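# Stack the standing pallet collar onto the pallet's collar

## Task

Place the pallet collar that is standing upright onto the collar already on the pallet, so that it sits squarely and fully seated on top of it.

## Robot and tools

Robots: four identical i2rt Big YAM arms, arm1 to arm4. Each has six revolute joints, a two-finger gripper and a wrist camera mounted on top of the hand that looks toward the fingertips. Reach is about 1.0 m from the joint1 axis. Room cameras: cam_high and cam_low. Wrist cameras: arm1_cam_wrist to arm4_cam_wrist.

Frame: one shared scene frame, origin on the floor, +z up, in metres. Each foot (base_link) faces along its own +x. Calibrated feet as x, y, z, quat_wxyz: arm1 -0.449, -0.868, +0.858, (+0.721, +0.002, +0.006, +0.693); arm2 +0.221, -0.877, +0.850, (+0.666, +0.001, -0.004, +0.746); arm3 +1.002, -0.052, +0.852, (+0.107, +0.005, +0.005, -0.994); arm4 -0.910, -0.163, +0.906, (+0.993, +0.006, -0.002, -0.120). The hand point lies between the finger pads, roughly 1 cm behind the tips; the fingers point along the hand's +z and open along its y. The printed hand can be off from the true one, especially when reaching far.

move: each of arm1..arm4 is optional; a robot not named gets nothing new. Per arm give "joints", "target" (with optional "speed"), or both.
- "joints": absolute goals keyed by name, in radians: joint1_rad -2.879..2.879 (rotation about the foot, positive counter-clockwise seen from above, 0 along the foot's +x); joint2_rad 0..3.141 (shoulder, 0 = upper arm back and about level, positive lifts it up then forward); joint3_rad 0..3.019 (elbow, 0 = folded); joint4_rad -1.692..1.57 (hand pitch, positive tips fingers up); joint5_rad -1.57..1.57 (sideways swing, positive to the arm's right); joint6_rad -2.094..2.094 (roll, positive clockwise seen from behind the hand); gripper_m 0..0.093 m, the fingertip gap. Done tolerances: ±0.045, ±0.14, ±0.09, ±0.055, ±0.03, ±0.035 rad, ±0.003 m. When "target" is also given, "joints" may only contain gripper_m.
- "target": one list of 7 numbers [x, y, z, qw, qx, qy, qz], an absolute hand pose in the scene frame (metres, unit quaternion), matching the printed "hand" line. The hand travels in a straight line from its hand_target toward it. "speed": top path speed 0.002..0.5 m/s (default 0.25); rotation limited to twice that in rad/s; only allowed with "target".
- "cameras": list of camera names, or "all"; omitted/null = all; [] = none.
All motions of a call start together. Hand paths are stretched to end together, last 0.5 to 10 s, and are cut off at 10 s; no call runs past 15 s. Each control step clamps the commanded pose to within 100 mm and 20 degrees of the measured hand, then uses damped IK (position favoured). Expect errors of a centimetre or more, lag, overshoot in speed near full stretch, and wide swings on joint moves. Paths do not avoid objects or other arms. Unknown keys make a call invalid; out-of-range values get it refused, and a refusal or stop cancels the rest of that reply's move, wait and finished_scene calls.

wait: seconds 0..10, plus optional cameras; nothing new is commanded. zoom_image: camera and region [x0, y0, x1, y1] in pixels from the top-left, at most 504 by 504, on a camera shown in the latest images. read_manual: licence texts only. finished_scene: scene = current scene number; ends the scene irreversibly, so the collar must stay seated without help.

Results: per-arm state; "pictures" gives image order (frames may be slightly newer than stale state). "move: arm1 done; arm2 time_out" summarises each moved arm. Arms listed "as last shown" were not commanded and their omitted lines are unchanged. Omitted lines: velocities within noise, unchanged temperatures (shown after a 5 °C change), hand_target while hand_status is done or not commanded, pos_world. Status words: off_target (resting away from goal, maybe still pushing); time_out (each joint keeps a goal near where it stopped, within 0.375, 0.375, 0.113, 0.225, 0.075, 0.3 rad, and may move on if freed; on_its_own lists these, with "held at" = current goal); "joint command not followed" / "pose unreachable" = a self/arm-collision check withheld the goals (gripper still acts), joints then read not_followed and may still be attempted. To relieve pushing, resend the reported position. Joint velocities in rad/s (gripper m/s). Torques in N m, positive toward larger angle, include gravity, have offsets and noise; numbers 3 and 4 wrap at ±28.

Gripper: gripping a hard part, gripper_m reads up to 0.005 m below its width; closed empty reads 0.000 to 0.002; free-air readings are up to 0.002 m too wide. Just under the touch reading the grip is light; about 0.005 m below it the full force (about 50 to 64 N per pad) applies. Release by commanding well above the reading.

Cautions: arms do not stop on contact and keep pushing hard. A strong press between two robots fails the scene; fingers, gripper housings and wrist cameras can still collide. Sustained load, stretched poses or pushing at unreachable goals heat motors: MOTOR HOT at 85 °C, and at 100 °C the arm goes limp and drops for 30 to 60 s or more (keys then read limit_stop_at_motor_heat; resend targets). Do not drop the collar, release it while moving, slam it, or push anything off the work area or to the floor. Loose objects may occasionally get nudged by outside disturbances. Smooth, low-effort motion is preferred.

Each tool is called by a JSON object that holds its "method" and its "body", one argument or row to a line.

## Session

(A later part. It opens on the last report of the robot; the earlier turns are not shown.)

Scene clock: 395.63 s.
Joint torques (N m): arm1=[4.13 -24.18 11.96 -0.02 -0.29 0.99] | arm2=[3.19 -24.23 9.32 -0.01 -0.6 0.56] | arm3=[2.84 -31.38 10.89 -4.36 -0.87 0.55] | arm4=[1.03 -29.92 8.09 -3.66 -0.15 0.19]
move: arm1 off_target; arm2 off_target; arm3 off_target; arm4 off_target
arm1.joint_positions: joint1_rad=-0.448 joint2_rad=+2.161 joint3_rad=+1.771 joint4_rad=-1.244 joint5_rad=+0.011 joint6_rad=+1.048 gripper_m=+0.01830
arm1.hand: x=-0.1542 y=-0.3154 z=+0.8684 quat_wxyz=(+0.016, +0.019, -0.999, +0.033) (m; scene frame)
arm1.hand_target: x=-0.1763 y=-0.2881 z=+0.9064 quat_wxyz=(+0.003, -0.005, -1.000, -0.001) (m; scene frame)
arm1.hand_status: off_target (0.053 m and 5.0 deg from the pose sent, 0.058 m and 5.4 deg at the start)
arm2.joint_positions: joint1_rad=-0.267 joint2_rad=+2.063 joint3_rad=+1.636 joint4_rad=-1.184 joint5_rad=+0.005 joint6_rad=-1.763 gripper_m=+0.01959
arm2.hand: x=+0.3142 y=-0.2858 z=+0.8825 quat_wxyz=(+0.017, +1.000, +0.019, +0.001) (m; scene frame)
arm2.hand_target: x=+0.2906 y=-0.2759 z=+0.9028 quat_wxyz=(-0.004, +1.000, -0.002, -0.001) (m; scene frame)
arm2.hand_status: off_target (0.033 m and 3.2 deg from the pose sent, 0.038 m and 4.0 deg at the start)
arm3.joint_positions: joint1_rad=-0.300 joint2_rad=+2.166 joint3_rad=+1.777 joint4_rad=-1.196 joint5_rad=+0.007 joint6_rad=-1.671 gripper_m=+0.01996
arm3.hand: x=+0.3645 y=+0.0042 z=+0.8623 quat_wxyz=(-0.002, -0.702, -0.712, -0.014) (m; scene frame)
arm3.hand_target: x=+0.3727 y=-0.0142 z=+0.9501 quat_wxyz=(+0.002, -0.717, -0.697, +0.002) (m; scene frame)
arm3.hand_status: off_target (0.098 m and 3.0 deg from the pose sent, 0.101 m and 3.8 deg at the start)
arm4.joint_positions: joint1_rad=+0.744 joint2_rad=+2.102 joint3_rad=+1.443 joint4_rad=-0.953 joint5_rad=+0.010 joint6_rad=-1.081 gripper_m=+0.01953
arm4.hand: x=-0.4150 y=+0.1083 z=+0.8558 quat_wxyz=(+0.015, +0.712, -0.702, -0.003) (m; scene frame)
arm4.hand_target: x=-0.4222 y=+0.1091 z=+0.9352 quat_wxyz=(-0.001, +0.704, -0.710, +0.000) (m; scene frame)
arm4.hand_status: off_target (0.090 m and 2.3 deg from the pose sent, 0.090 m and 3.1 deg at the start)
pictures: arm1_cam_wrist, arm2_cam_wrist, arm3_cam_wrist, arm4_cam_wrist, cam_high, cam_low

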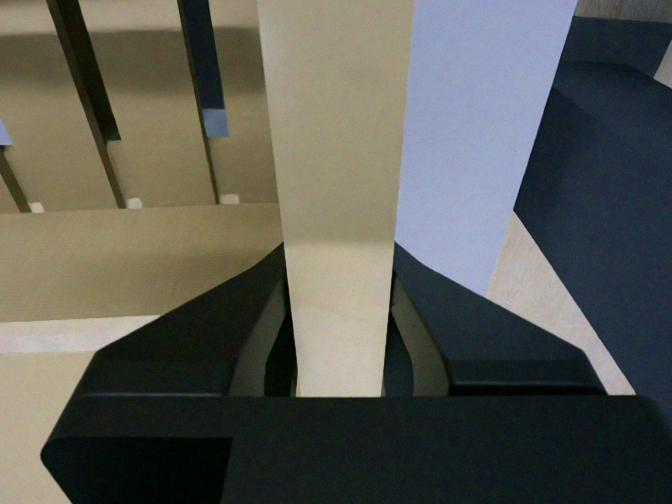

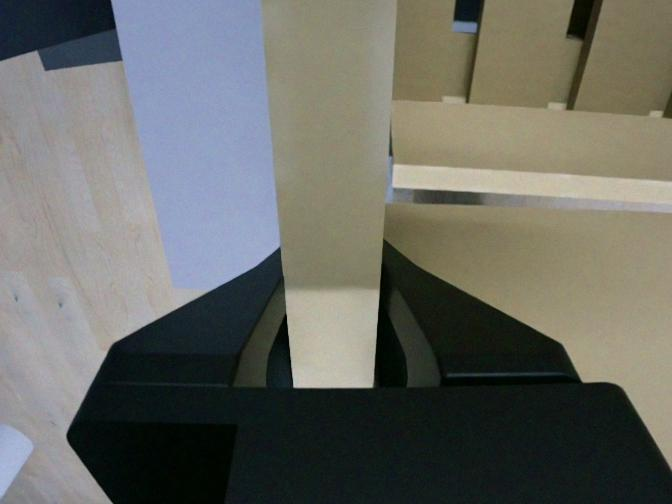

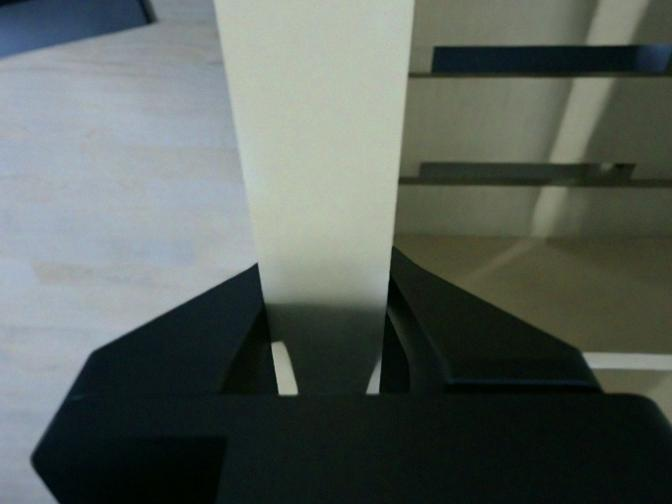

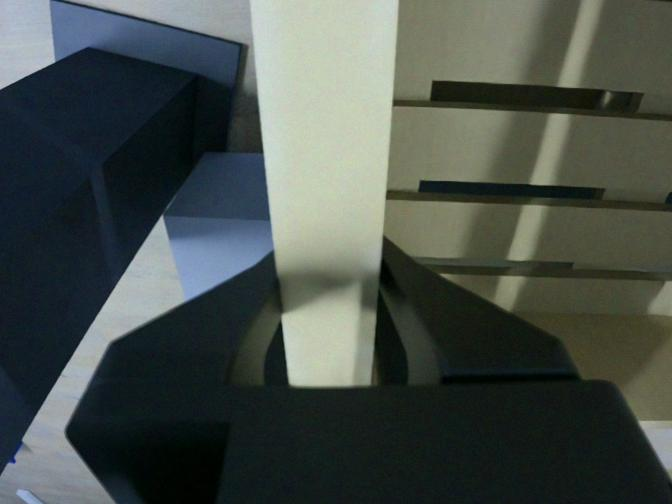

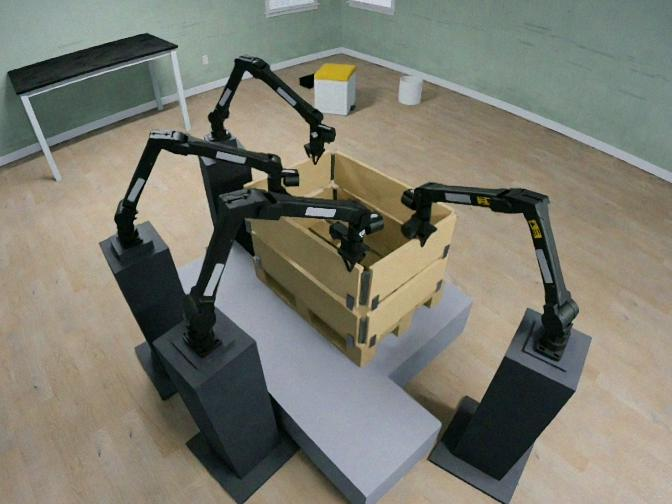

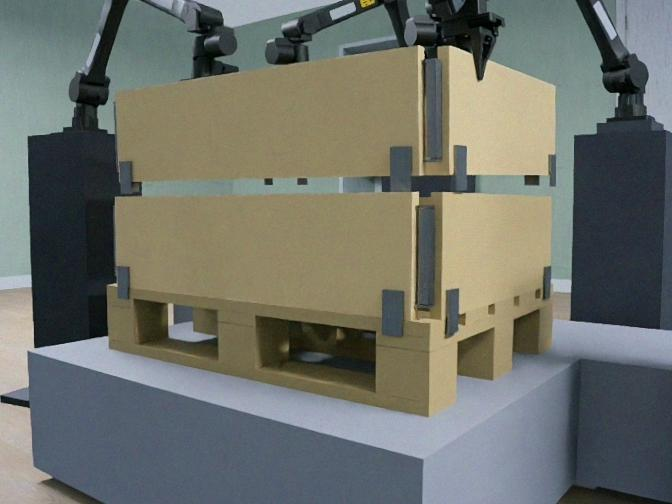

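{"method": "move", "body": {
  "arm1": {"target":[-0.174,-0.280,0.900,0,0.012,1,0],"speed":0.03},
  "arm2": {"target":[0.293,-0.277,0.896,0,1,-0.009,0],"speed":0.03},
  "arm3": {"target":[0.379,-0.0155,0.946,0,0.7224,0.6915,0],"speed":0.03},
  "arm4": {"target":[-0.416,0.118,0.935,0,-0.6984,0.7157,0],"speed":0.03}
}}

{"method": "zoom_image", "body": {
  "camera": "cam_low",
  "region": [60, 20, 560, 360]
}}

{"method": "zoom_image", "body": {
  "camera": "cam_high",
  "region": [220, 130, 480, 380]
}}

Scene clock: 408.70 s.
Joint torques (N m): arm1=[3.78 -22.59 13.61 0.1 -0.28 1.02] | arm2=[2.55 -23.47 9.1 0.23 -0.53 0.55] | arm3=[2.78 -31.56 8.13 -3.43 -0.83 0.59] | arm4=[1.44 -27.75 9.92 -3.55 -0.14 0.26]
move: arm1 off_target; arm2 off_target; arm3 off_target; arm4 off_target
arm1.joint_positions: joint1_rad=-0.443 joint2_rad=+2.161 joint3_rad=+1.771 joint4_rad=-1.244 joint5_rad=+0.011 joint6_rad=+1.058 gripper_m=+0.01830
arm1.hand: x=-0.1574 y=-0.3137 z=+0.8684 quat_wxyz=(+0.016, +0.016, -0.999, +0.033) (m; scene frame)
arm1.hand_target: x=-0.1751 y=-0.2821 z=+0.9003 quat_wxyz=(+0.002, -0.010, -1.000, -0.002) (m; scene frame)
arm1.hand_status: off_target (0.049 m and 5.3 deg from the pose sent, 0.051 m and 5.5 deg at the start)
arm2.joint_positions: joint1_rad=-0.263 joint2_rad=+2.063 joint3_rad=+1.633 joint4_rad=-1.183 joint5_rad=+0.003 joint6_rad=-1.755 gripper_m=+0.01959
arm2.hand: x=+0.3115 y=-0.2863 z=+0.8814 quat_wxyz=(+0.018, +1.000, +0.017, +0.000) (m; scene frame)
arm2.hand_target: x=+0.2932 y=-0.2772 z=+0.8959 quat_wxyz=(+0.000, +1.000, -0.007, -0.001) (m; scene frame)
arm2.hand_status: off_target (0.025 m and 3.6 deg from the pose sent, 0.027 m and 3.8 deg at the start)
arm3.joint_positions: joint1_rad=-0.300 joint2_rad=+2.166 joint3_rad=+1.777 joint4_rad=-1.193 joint5_rad=+0.007 joint6_rad=-1.660 gripper_m=+0.01997
arm3.hand: x=+0.3637 y=+0.0038 z=+0.8623 quat_wxyz=(-0.001, -0.705, -0.709, -0.013) (m; scene frame)
arm3.hand_target: x=+0.3772 y=-0.0141 z=+0.9385 quat_wxyz=(+0.001, -0.722, -0.692, +0.001) (m; scene frame)
arm3.hand_status: off_target (0.087 m and 3.2 deg from the pose sent, 0.087 m and 3.7 deg at the start)
arm4.joint_positions: joint1_rad=+0.748 joint2_rad=+2.102 joint3_rad=+1.450 joint4_rad=-0.953 joint5_rad=+0.010 joint6_rad=-1.065 gripper_m=+0.01940
arm4.hand: x=-0.4131 y=+0.1120 z=+0.8580 quat_wxyz=(+0.011, +0.708, -0.706, -0.002) (m; scene frame)
arm4.hand_target: x=-0.4159 y=+0.1178 z=+0.9288 quat_wxyz=(-0.002, +0.699, -0.716, +0.000) (m; scene frame)
arm4.hand_status: off_target (0.077 m and 2.1 deg from the pose sent, 0.080 m and 2.8 deg at the start)
pictures: arm1_cam_wrist, arm2_cam_wrist, arm3_cam_wrist, arm4_cam_wrist, cam_high, cam_low

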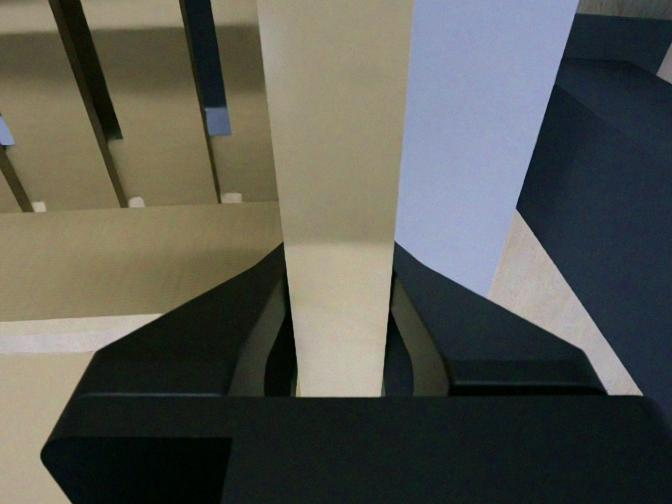

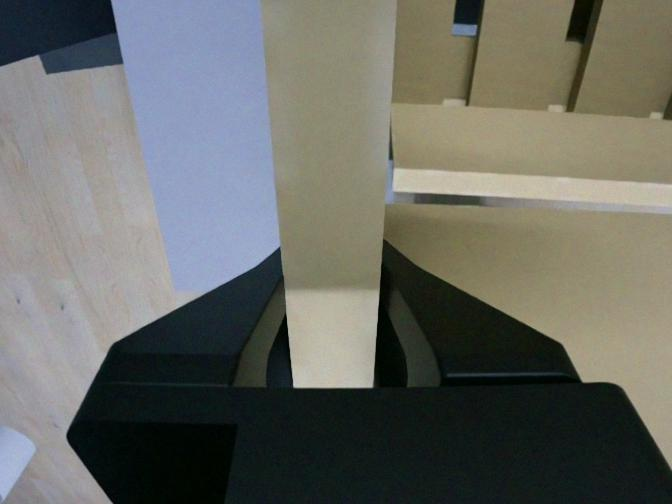

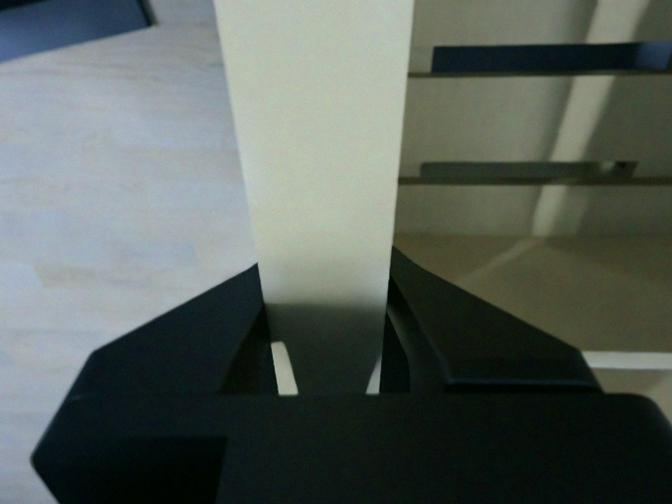

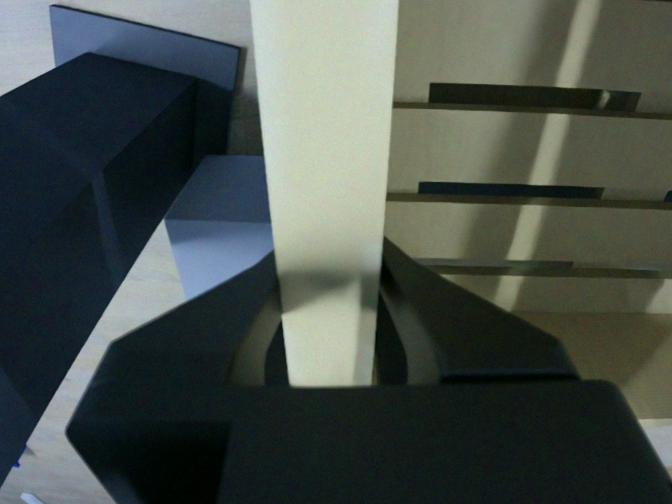

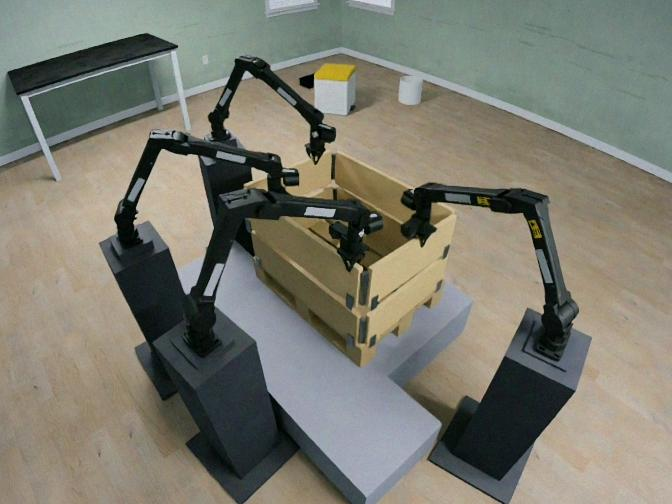

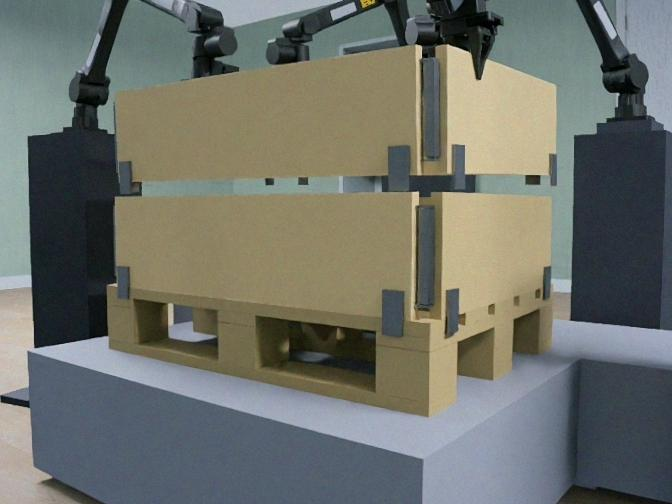

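Scaled by 1.008 from the camera's 672x504 image, which has a finer 960x720 frame.

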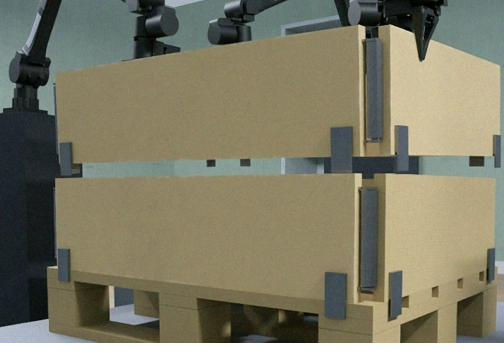

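Scaled by 1.938 from the camera's 672x504 image, which has a finer 960x720 frame.

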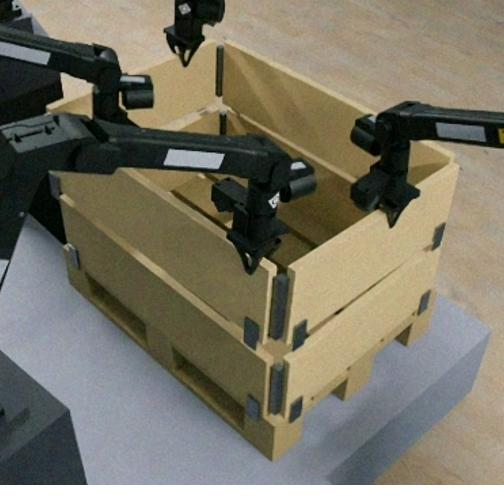

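{"method": "move", "body": {
  "arm1": {"target":[-0.166,-0.275,0.885,0,0.012,1,0],"speed":0.03},
  "arm2": {"target":[0.301,-0.273,0.88,0,1,-0.009,0],"speed":0.03},
  "arm3": {"target":[0.387,-0.0115,0.923,0,0.7224,0.6915,0],"speed":0.03},
  "arm4": {"target":[-0.408,0.122,0.915,0,-0.6984,0.7157,0],"speed":0.03}
}}

{"method": "zoom_image", "body": {
  "camera": "cam_low",
  "region": [60, 20, 560, 360]
}}

{"method": "zoom_image", "body": {
  "camera": "cam_high",
  "region": [220, 130, 480, 380]
}}

Scene clock: 415.37 s.
Joint torques (N m): arm1=[3.19 -20.84 15.25 0.38 -0.12 0.94] | arm2=[1.67 -21.83 10.1 0.27 -0.45 0.45] | arm3=[2.32 -31.09 6.12 -2.91 -0.67 0.44] | arm4=[1.2 -25.58 10.26 -2.74 -0.07 0.19]
move: arm1 off_target; arm2 off_target; arm3 off_target; arm4 off_target
arm1.joint_positions: joint1_rad=-0.443 joint2_rad=+2.171 joint3_rad=+1.771 joint4_rad=-1.234 joint5_rad=+0.008 joint6_rad=+1.058 gripper_m=+0.01831
arm1.hand: x=-0.1572 y=-0.3122 z=+0.8623 quat_wxyz=(+0.017, +0.016, -0.999, +0.032) (m; scene frame)
arm1.hand_target: x=-0.1672 y=-0.2772 z=+0.8859 quat_wxyz=(+0.001, -0.010, -1.000, -0.002) (m; scene frame)
arm1.hand_status: off_target (0.044 m and 5.2 deg from the pose sent, 0.043 m and 5.3 deg at the start)
arm2.joint_positions: joint1_rad=-0.263 joint2_rad=+2.071 joint3_rad=+1.624 joint4_rad=-1.161 joint5_rad=+0.002 joint6_rad=-1.753 gripper_m=+0.01959
arm2.hand: x=+0.3116 y=-0.2856 z=+0.8733 quat_wxyz=(+0.015, +1.000, +0.016, +0.000) (m; scene frame)
arm2.hand_target: x=+0.3010 y=-0.2739 z=+0.8801 quat_wxyz=(+0.001, +1.000, -0.009, -0.001) (m; scene frame)
arm2.hand_status: off_target (0.018 m and 3.4 deg from the pose sent, 0.017 m and 3.6 deg at the start)
arm3.joint_positions: joint1_rad=-0.300 joint2_rad=+2.163 joint3_rad=+1.741 joint4_rad=-1.149 joint5_rad=+0.003 joint6_rad=-1.650 gripper_m=+0.01997
arm3.hand: x=+0.3668 y=+0.0028 z=+0.8512 quat_wxyz=(+0.002, -0.709, -0.705, -0.008) (m; scene frame)
arm3.hand_target: x=+0.3846 y=-0.0105 z=+0.9162 quat_wxyz=(+0.000, -0.722, -0.692, +0.000) (m; scene frame)
arm3.hand_status: off_target (0.076 m and 2.3 deg from the pose sent, 0.067 m and 3.2 deg at the start)
arm4.joint_positions: joint1_rad=+0.748 joint2_rad=+2.114 joint3_rad=+1.464 joint4_rad=-0.953 joint5_rad=+0.006 joint6_rad=-1.059 gripper_m=+0.01925
arm4.hand: x=-0.4094 y=+0.1147 z=+0.8558 quat_wxyz=(+0.010, +0.706, -0.708, -0.003) (m; scene frame)
arm4.hand_target: x=-0.4085 y=+0.1218 z=+0.9116 quat_wxyz=(-0.001, +0.699, -0.715, -0.001) (m; scene frame)
arm4.hand_status: off_target (0.060 m and 1.7 deg from the pose sent, 0.058 m and 2.1 deg at the start)
pictures: arm1_cam_wrist, arm2_cam_wrist, arm3_cam_wrist, arm4_cam_wrist, cam_high, cam_low

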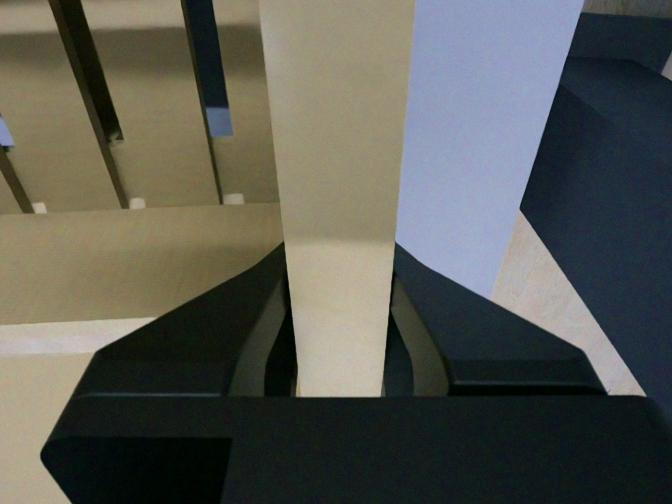

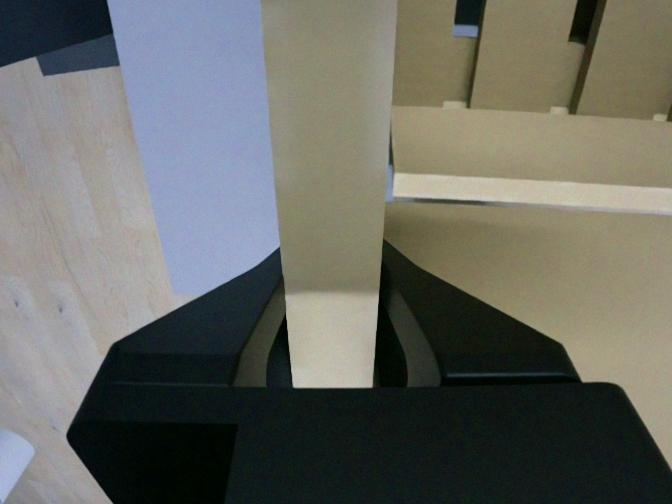

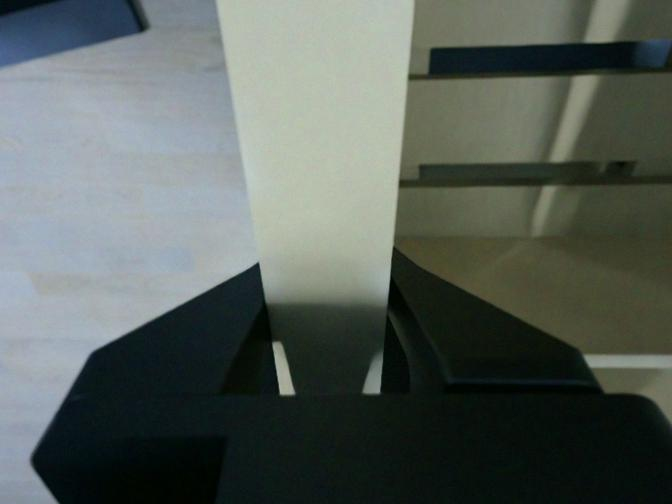

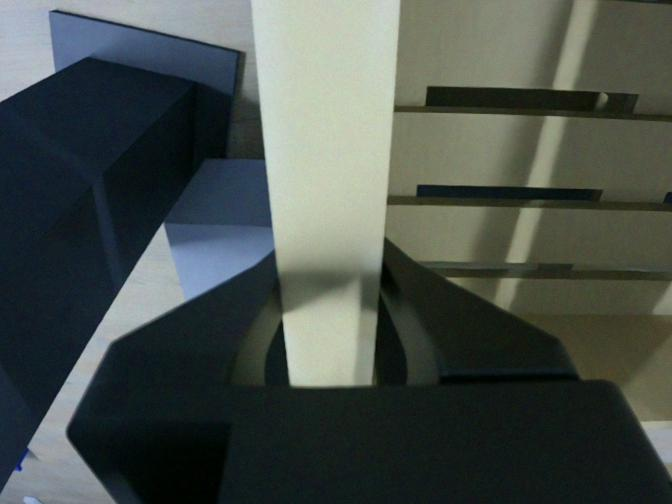

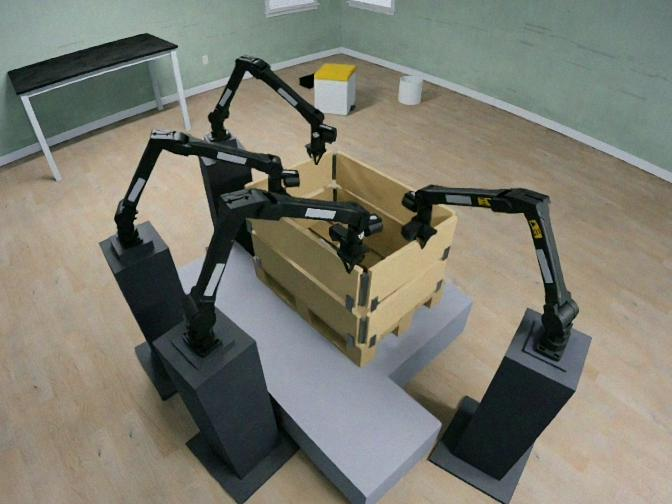

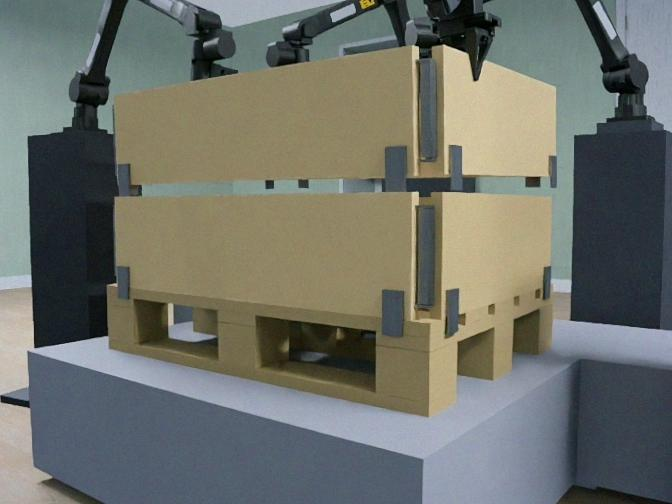

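Scaled by 1.008 from the camera's 672x504 image, which has a finer 960x720 frame.

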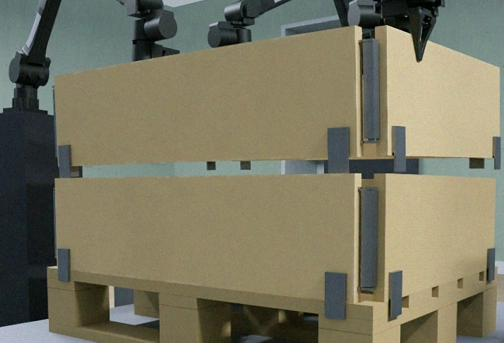

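Scaled by 1.938 from the camera's 672x504 image, which has a finer 960x720 frame.

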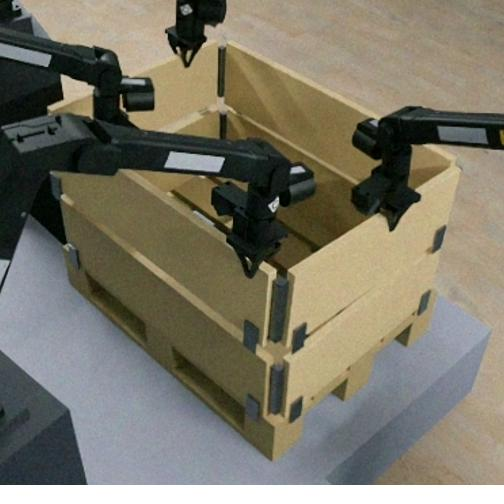

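{"method": "move", "body": {
  "arm1": {"target":[-0.158,-0.270,0.870,0,0.012,1,0],"speed":0.03},
  "arm2": {"target":[0.309,-0.269,0.865,0,1,-0.009,0],"speed":0.03},
  "arm3": {"target":[0.393,-0.008,0.906,0,0.7224,0.6915,0],"speed":0.03},
  "arm4": {"target":[-0.402,0.125,0.896,0,-0.6984,0.7157,0],"speed":0.03}
}}

{"method": "zoom_image", "body": {
  "camera": "cam_low",
  "region": [60, 20, 560, 360]
}}

{"method": "zoom_image", "body": {
  "camera": "cam_high",
  "region": [220, 130, 480, 380]
}}

Scene clock: 423.17 s.
Joint torques (N m): arm1=[2.61 -20.07 16.92 0.09 -0.09 0.88] | arm2=[1.2 -21.6 10.58 0.28 -0.3 0.34] | arm3=[2.08 -30.04 5.64 -2.76 -0.9 0.35] | arm4=[1.14 -24.41 9.55 -1.95 0.03 0.14]
Motor temperatures (°C): arm1=[30 48 47 29 32 29 33] | arm2=[31 42 37 31 30 27 32] | arm3=[28 56 47 35 31 27 31] | arm4=[34 53 44 29 30 30 33]
move: arm1 off_target; arm2 off_target; arm3 off_target; arm4 off_target
arm1.joint_positions: joint1_rad=-0.443 joint2_rad=+2.193 joint3_rad=+1.771 joint4_rad=-1.200 joint5_rad=+0.006 joint6_rad=+1.058 gripper_m=+0.01839
arm1.hand: x=-0.1551 y=-0.3074 z=+0.8478 quat_wxyz=(+0.015, +0.016, -0.999, +0.027) (m; scene frame)
arm1.hand_target: x=-0.1586 y=-0.2702 z=+0.8713 quat_wxyz=(-0.001, -0.011, -1.000, -0.008) (m; scene frame)
arm1.hand_status: off_target (0.044 m and 4.8 deg from the pose sent, 0.043 m and 5.2 deg at the start)
arm2.joint_positions: joint1_rad=-0.268 joint2_rad=+2.095 joint3_rad=+1.623 joint4_rad=-1.131 joint5_rad=-0.001 joint6_rad=-1.753 gripper_m=+0.01963
arm2.hand: x=+0.3148 y=-0.2816 z=+0.8590 quat_wxyz=(+0.012, +1.000, +0.014, -0.001) (m; scene frame)
arm2.hand_target: x=+0.3089 y=-0.2682 z=+0.8652 quat_wxyz=(-0.003, +1.000, -0.008, +0.000) (m; scene frame)
arm2.hand_status: off_target (0.015 m and 3.0 deg from the pose sent, 0.019 m and 3.4 deg at the start)
arm3.joint_positions: joint1_rad=-0.303 joint2_rad=+2.154 joint3_rad=+1.703 joint4_rad=-1.109 joint5_rad=+0.010 joint6_rad=-1.647 gripper_m=+0.01994
arm3.hand: x=+0.3716 y=+0.0058 z=+0.8436 quat_wxyz=(+0.008, -0.711, -0.703, -0.007) (m; scene frame)
arm3.hand_target: x=+0.3906 y=-0.0069 z=+0.9002 quat_wxyz=(+0.000, -0.722, -0.692, +0.000) (m; scene frame)
arm3.hand_status: off_target (0.067 m and 2.2 deg from the pose sent, 0.062 m and 2.3 deg at the start)
arm4.joint_positions: joint1_rad=+0.748 joint2_rad=+2.134 joint3_rad=+1.488 joint4_rad=-0.952 joint5_rad=-0.004 joint6_rad=-1.053 gripper_m=+0.01922
arm4.hand: x=-0.4035 y=+0.1202 z=+0.8517 quat_wxyz=(+0.006, +0.704, -0.710, -0.008) (m; scene frame)
arm4.hand_target: x=-0.4030 y=+0.1262 z=+0.8942 quat_wxyz=(-0.002, +0.698, -0.716, -0.005) (m; scene frame)
arm4.hand_status: off_target (0.045 m and 1.4 deg from the pose sent, 0.042 m and 1.7 deg at the start)
pictures: arm1_cam_wrist, arm2_cam_wrist, arm3_cam_wrist, arm4_cam_wrist, cam_high, cam_low

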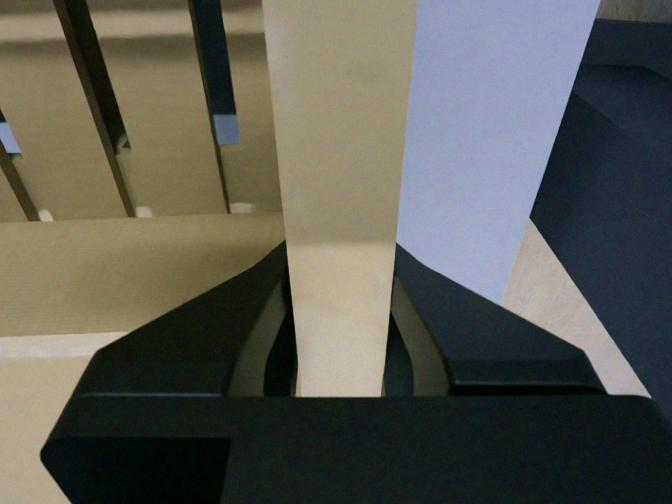

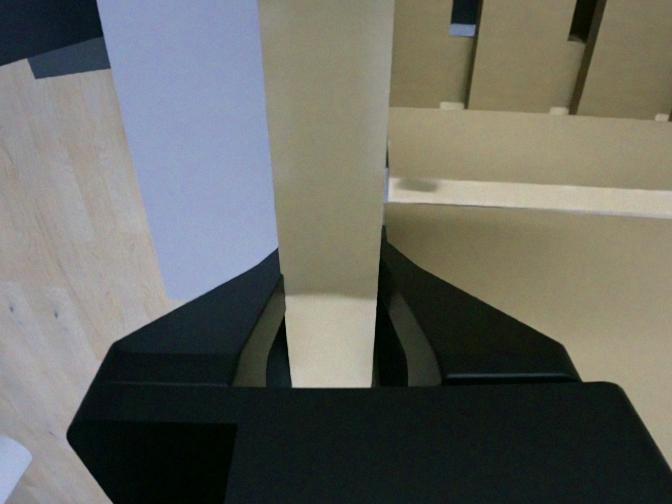

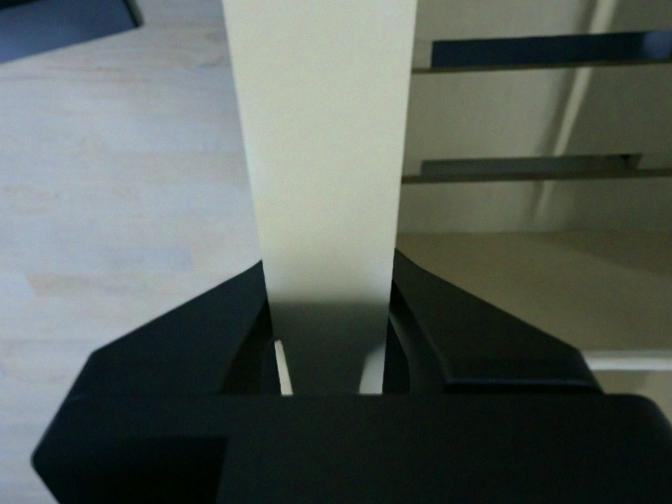

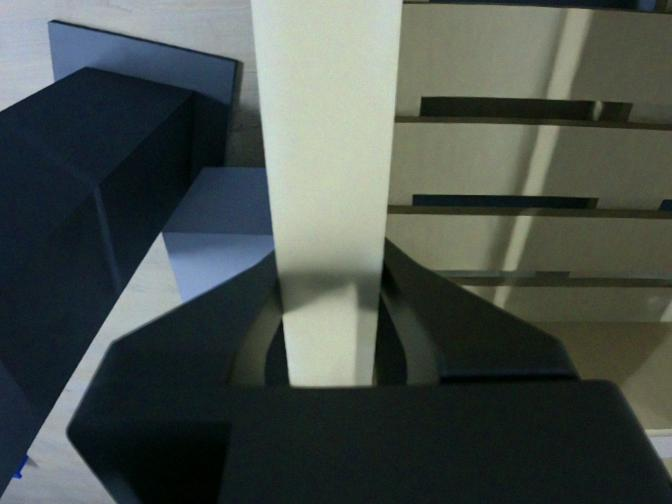

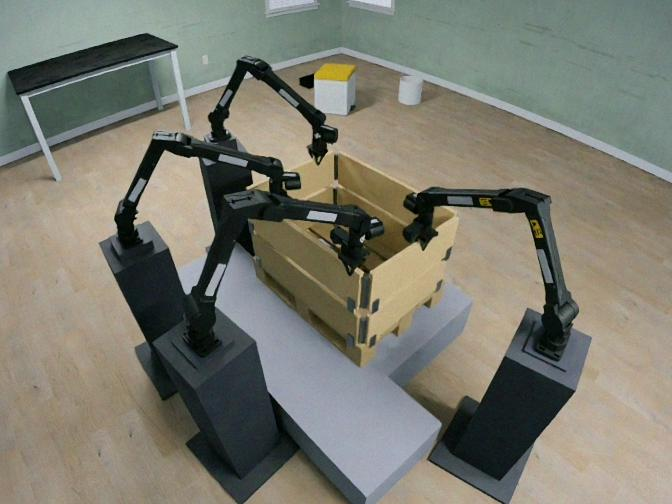

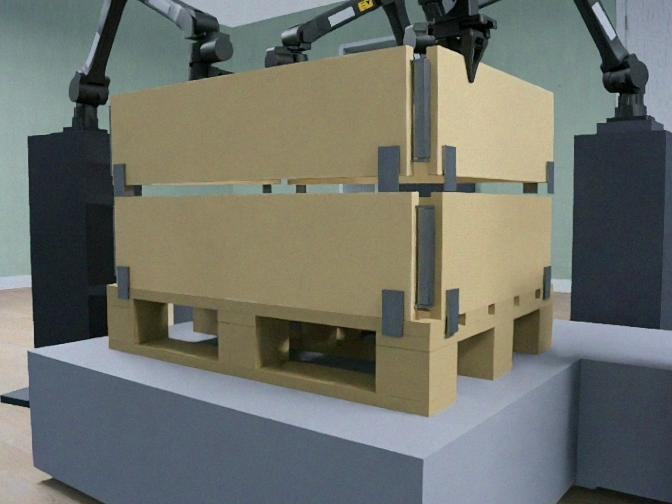

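Scaled by 1.008 from the camera's 672x504 image, which has a finer 960x720 frame.

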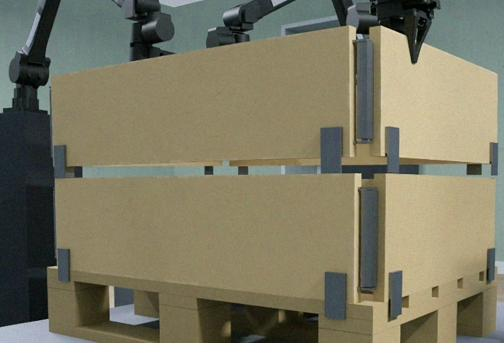

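Scaled by 1.938 from the camera's 672x504 image, which has a finer 960x720 frame.

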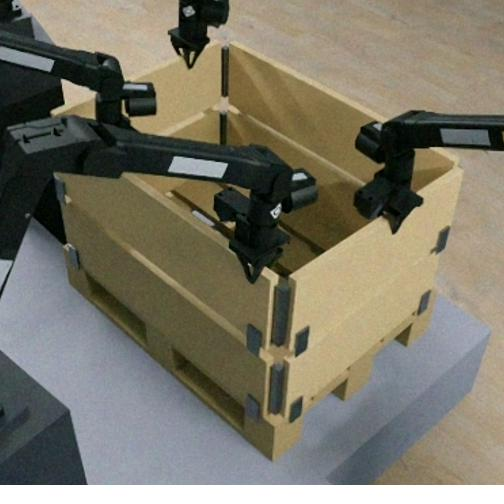

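{"method": "move", "body": {
  "arm1": {"target":[-0.160,-0.274,0.845,0,0.012,1,0],"speed":0.03},
  "arm2": {"target":[0.307,-0.273,0.838,0,1,-0.009,0],"speed":0.03},
  "arm3": {"target":[0.388,-0.011,0.883,0,0.7224,0.6915,0],"speed":0.03},
  "arm4": {"target":[-0.404,0.122,0.877,0,-0.6984,0.7157,0],"speed":0.03}
}}

{"method": "zoom_image", "body": {
  "camera": "cam_low",
  "region": [60, 20, 560, 360]
}}

{"method": "zoom_image", "body": {
  "camera": "cam_high",
  "region": [220, 130, 480, 380]
}}

Scene clock: 429.97 s.
Joint torques (N m): arm1=[2.55 -19.84 13.78 0.83 0 0.88] | arm2=[1.44 -20.95 9.51 0.27 -0.17 0.36] | arm3=[2.61 -28.45 6.8 -2.93 -0.94 0.32] | arm4=[0.91 -23.47 7.47 -1.21 0.24 0]
move: arm1 off_target; arm2 off_target; arm3 off_target; arm4 off_target
arm1.joint_positions: joint1_rad=-0.443 joint2_rad=+2.211 joint3_rad=+1.771 joint4_rad=-1.186 joint5_rad=-0.003 joint6_rad=+1.060 gripper_m=+0.01849
arm1.hand: x=-0.1562 y=-0.3058 z=+0.8371 quat_wxyz=(+0.020, +0.015, -0.999, +0.026) (m; scene frame)
arm1.hand_target: x=-0.1633 y=-0.2770 z=+0.8461 quat_wxyz=(+0.007, -0.011, -1.000, +0.002) (m; scene frame)
arm1.hand_status: off_target (0.033 m and 4.9 deg from the pose sent, 0.034 m and 4.8 deg at the start)
arm2.joint_positions: joint1_rad=-0.269 joint2_rad=+2.111 joint3_rad=+1.594 joint4_rad=-1.072 joint5_rad=-0.010 joint6_rad=-1.753 gripper_m=+0.01963
arm2.hand: x=+0.3137 y=-0.2812 z=+0.8400 quat_wxyz=(+0.005, +1.000, +0.013, -0.005) (m; scene frame)
arm2.hand_target: x=+0.3058 y=-0.2730 z=+0.8382 quat_wxyz=(-0.001, +1.000, -0.008, -0.004) (m; scene frame)
arm2.hand_status: off_target (0.011 m and 2.7 deg from the pose sent, 0.024 m and 3.0 deg at the start)
arm3.joint_positions: joint1_rad=-0.303 joint2_rad=+2.167 joint3_rad=+1.678 joint4_rad=-1.063 joint5_rad=+0.010 joint6_rad=-1.637 gripper_m=+0.01993
arm3.hand: x=+0.3727 y=+0.0063 z=+0.8273 quat_wxyz=(+0.011, -0.715, -0.699, -0.005) (m; scene frame)
arm3.hand_target: x=+0.3864 y=-0.0101 z=+0.8787 quat_wxyz=(+0.000, -0.722, -0.692, +0.001) (m; scene frame)
arm3.hand_status: off_target (0.060 m and 1.9 deg from the pose sent, 0.046 m and 2.2 deg at the start)
arm4.joint_positions: joint1_rad=+0.748 joint2_rad=+2.141 joint3_rad=+1.490 joint4_rad=-0.932 joint5_rad=+0.000 joint6_rad=-1.042 gripper_m=+0.01884
arm4.hand: x=-0.3991 y=+0.1217 z=+0.8482 quat_wxyz=(-0.001, +0.700, -0.714, -0.004) (m; scene frame)
arm4.hand_target: x=-0.4040 y=+0.1219 z=+0.8759 quat_wxyz=(+0.000, +0.698, -0.716, +0.000) (m; scene frame)
arm4.hand_status: off_target (0.029 m and 0.5 deg from the pose sent, 0.025 m and 1.4 deg at the start)
pictures: arm1_cam_wrist, arm2_cam_wrist, arm3_cam_wrist, arm4_cam_wrist, cam_high, cam_low

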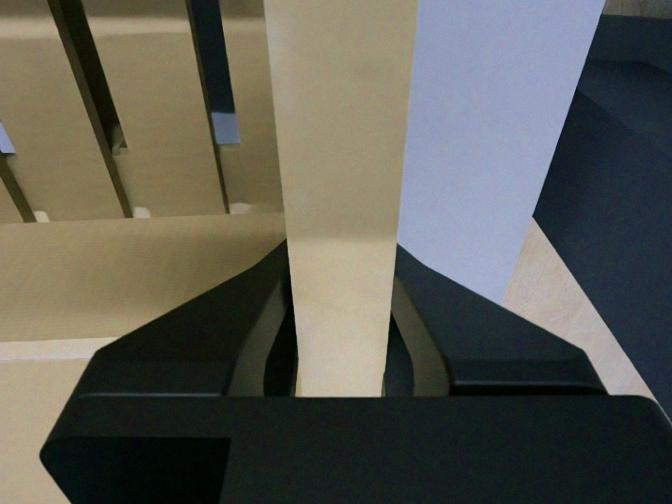

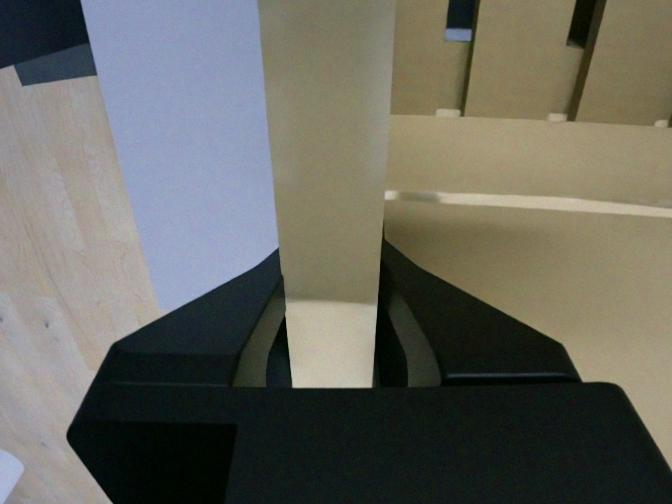

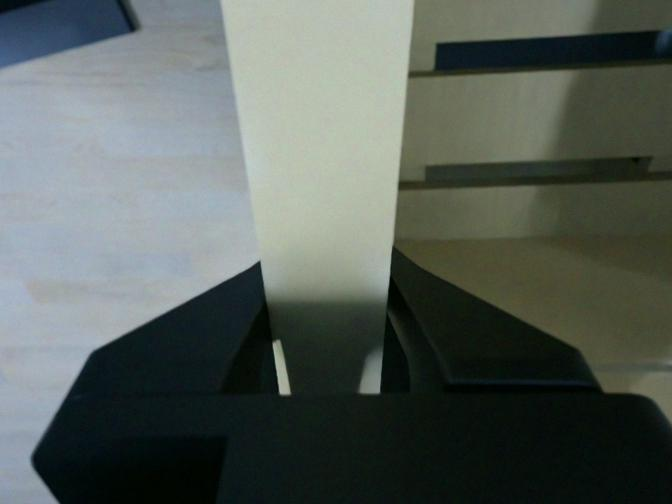

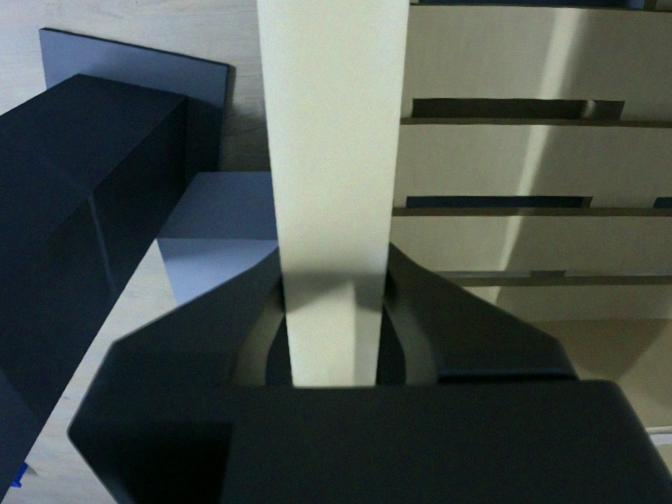

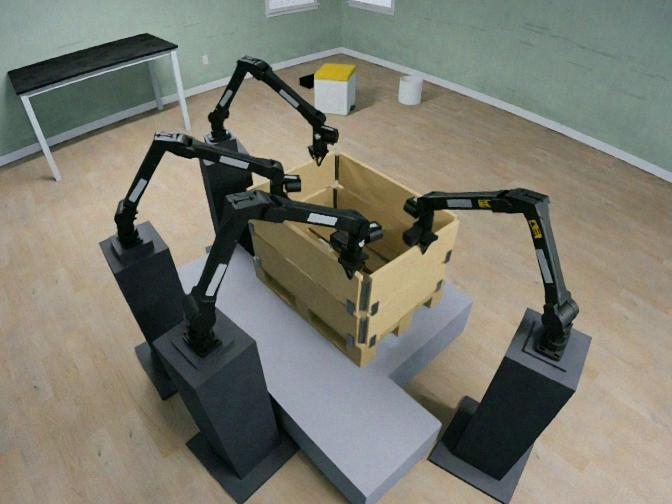

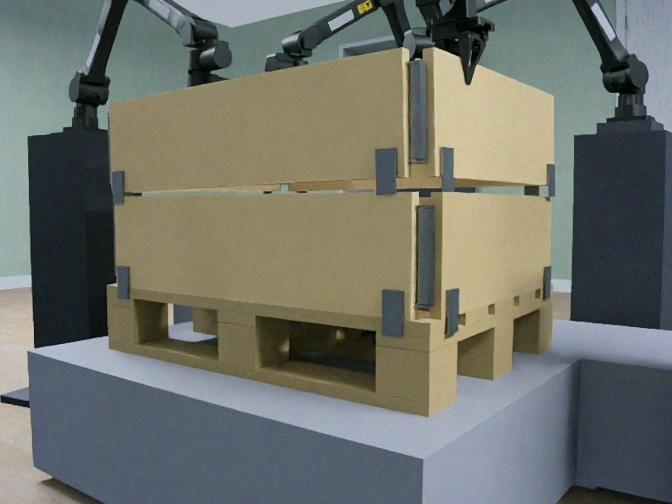

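Scaled by 1.008 from the camera's 672x504 image, which has a finer 960x720 frame.

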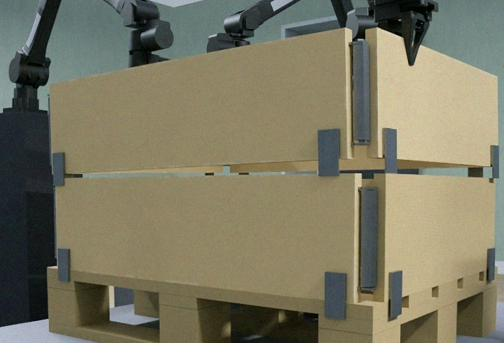

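Scaled by 1.938 from the camera's 672x504 image, which has a finer 960x720 frame.

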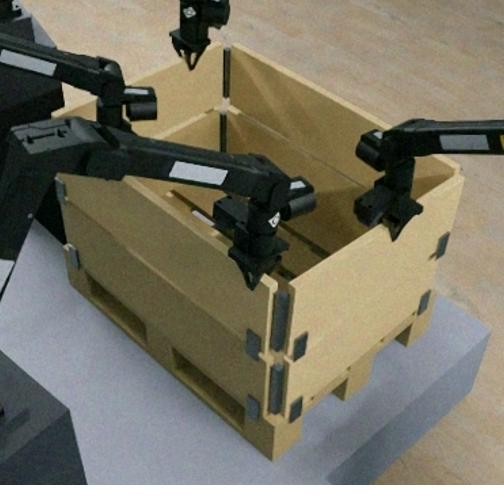

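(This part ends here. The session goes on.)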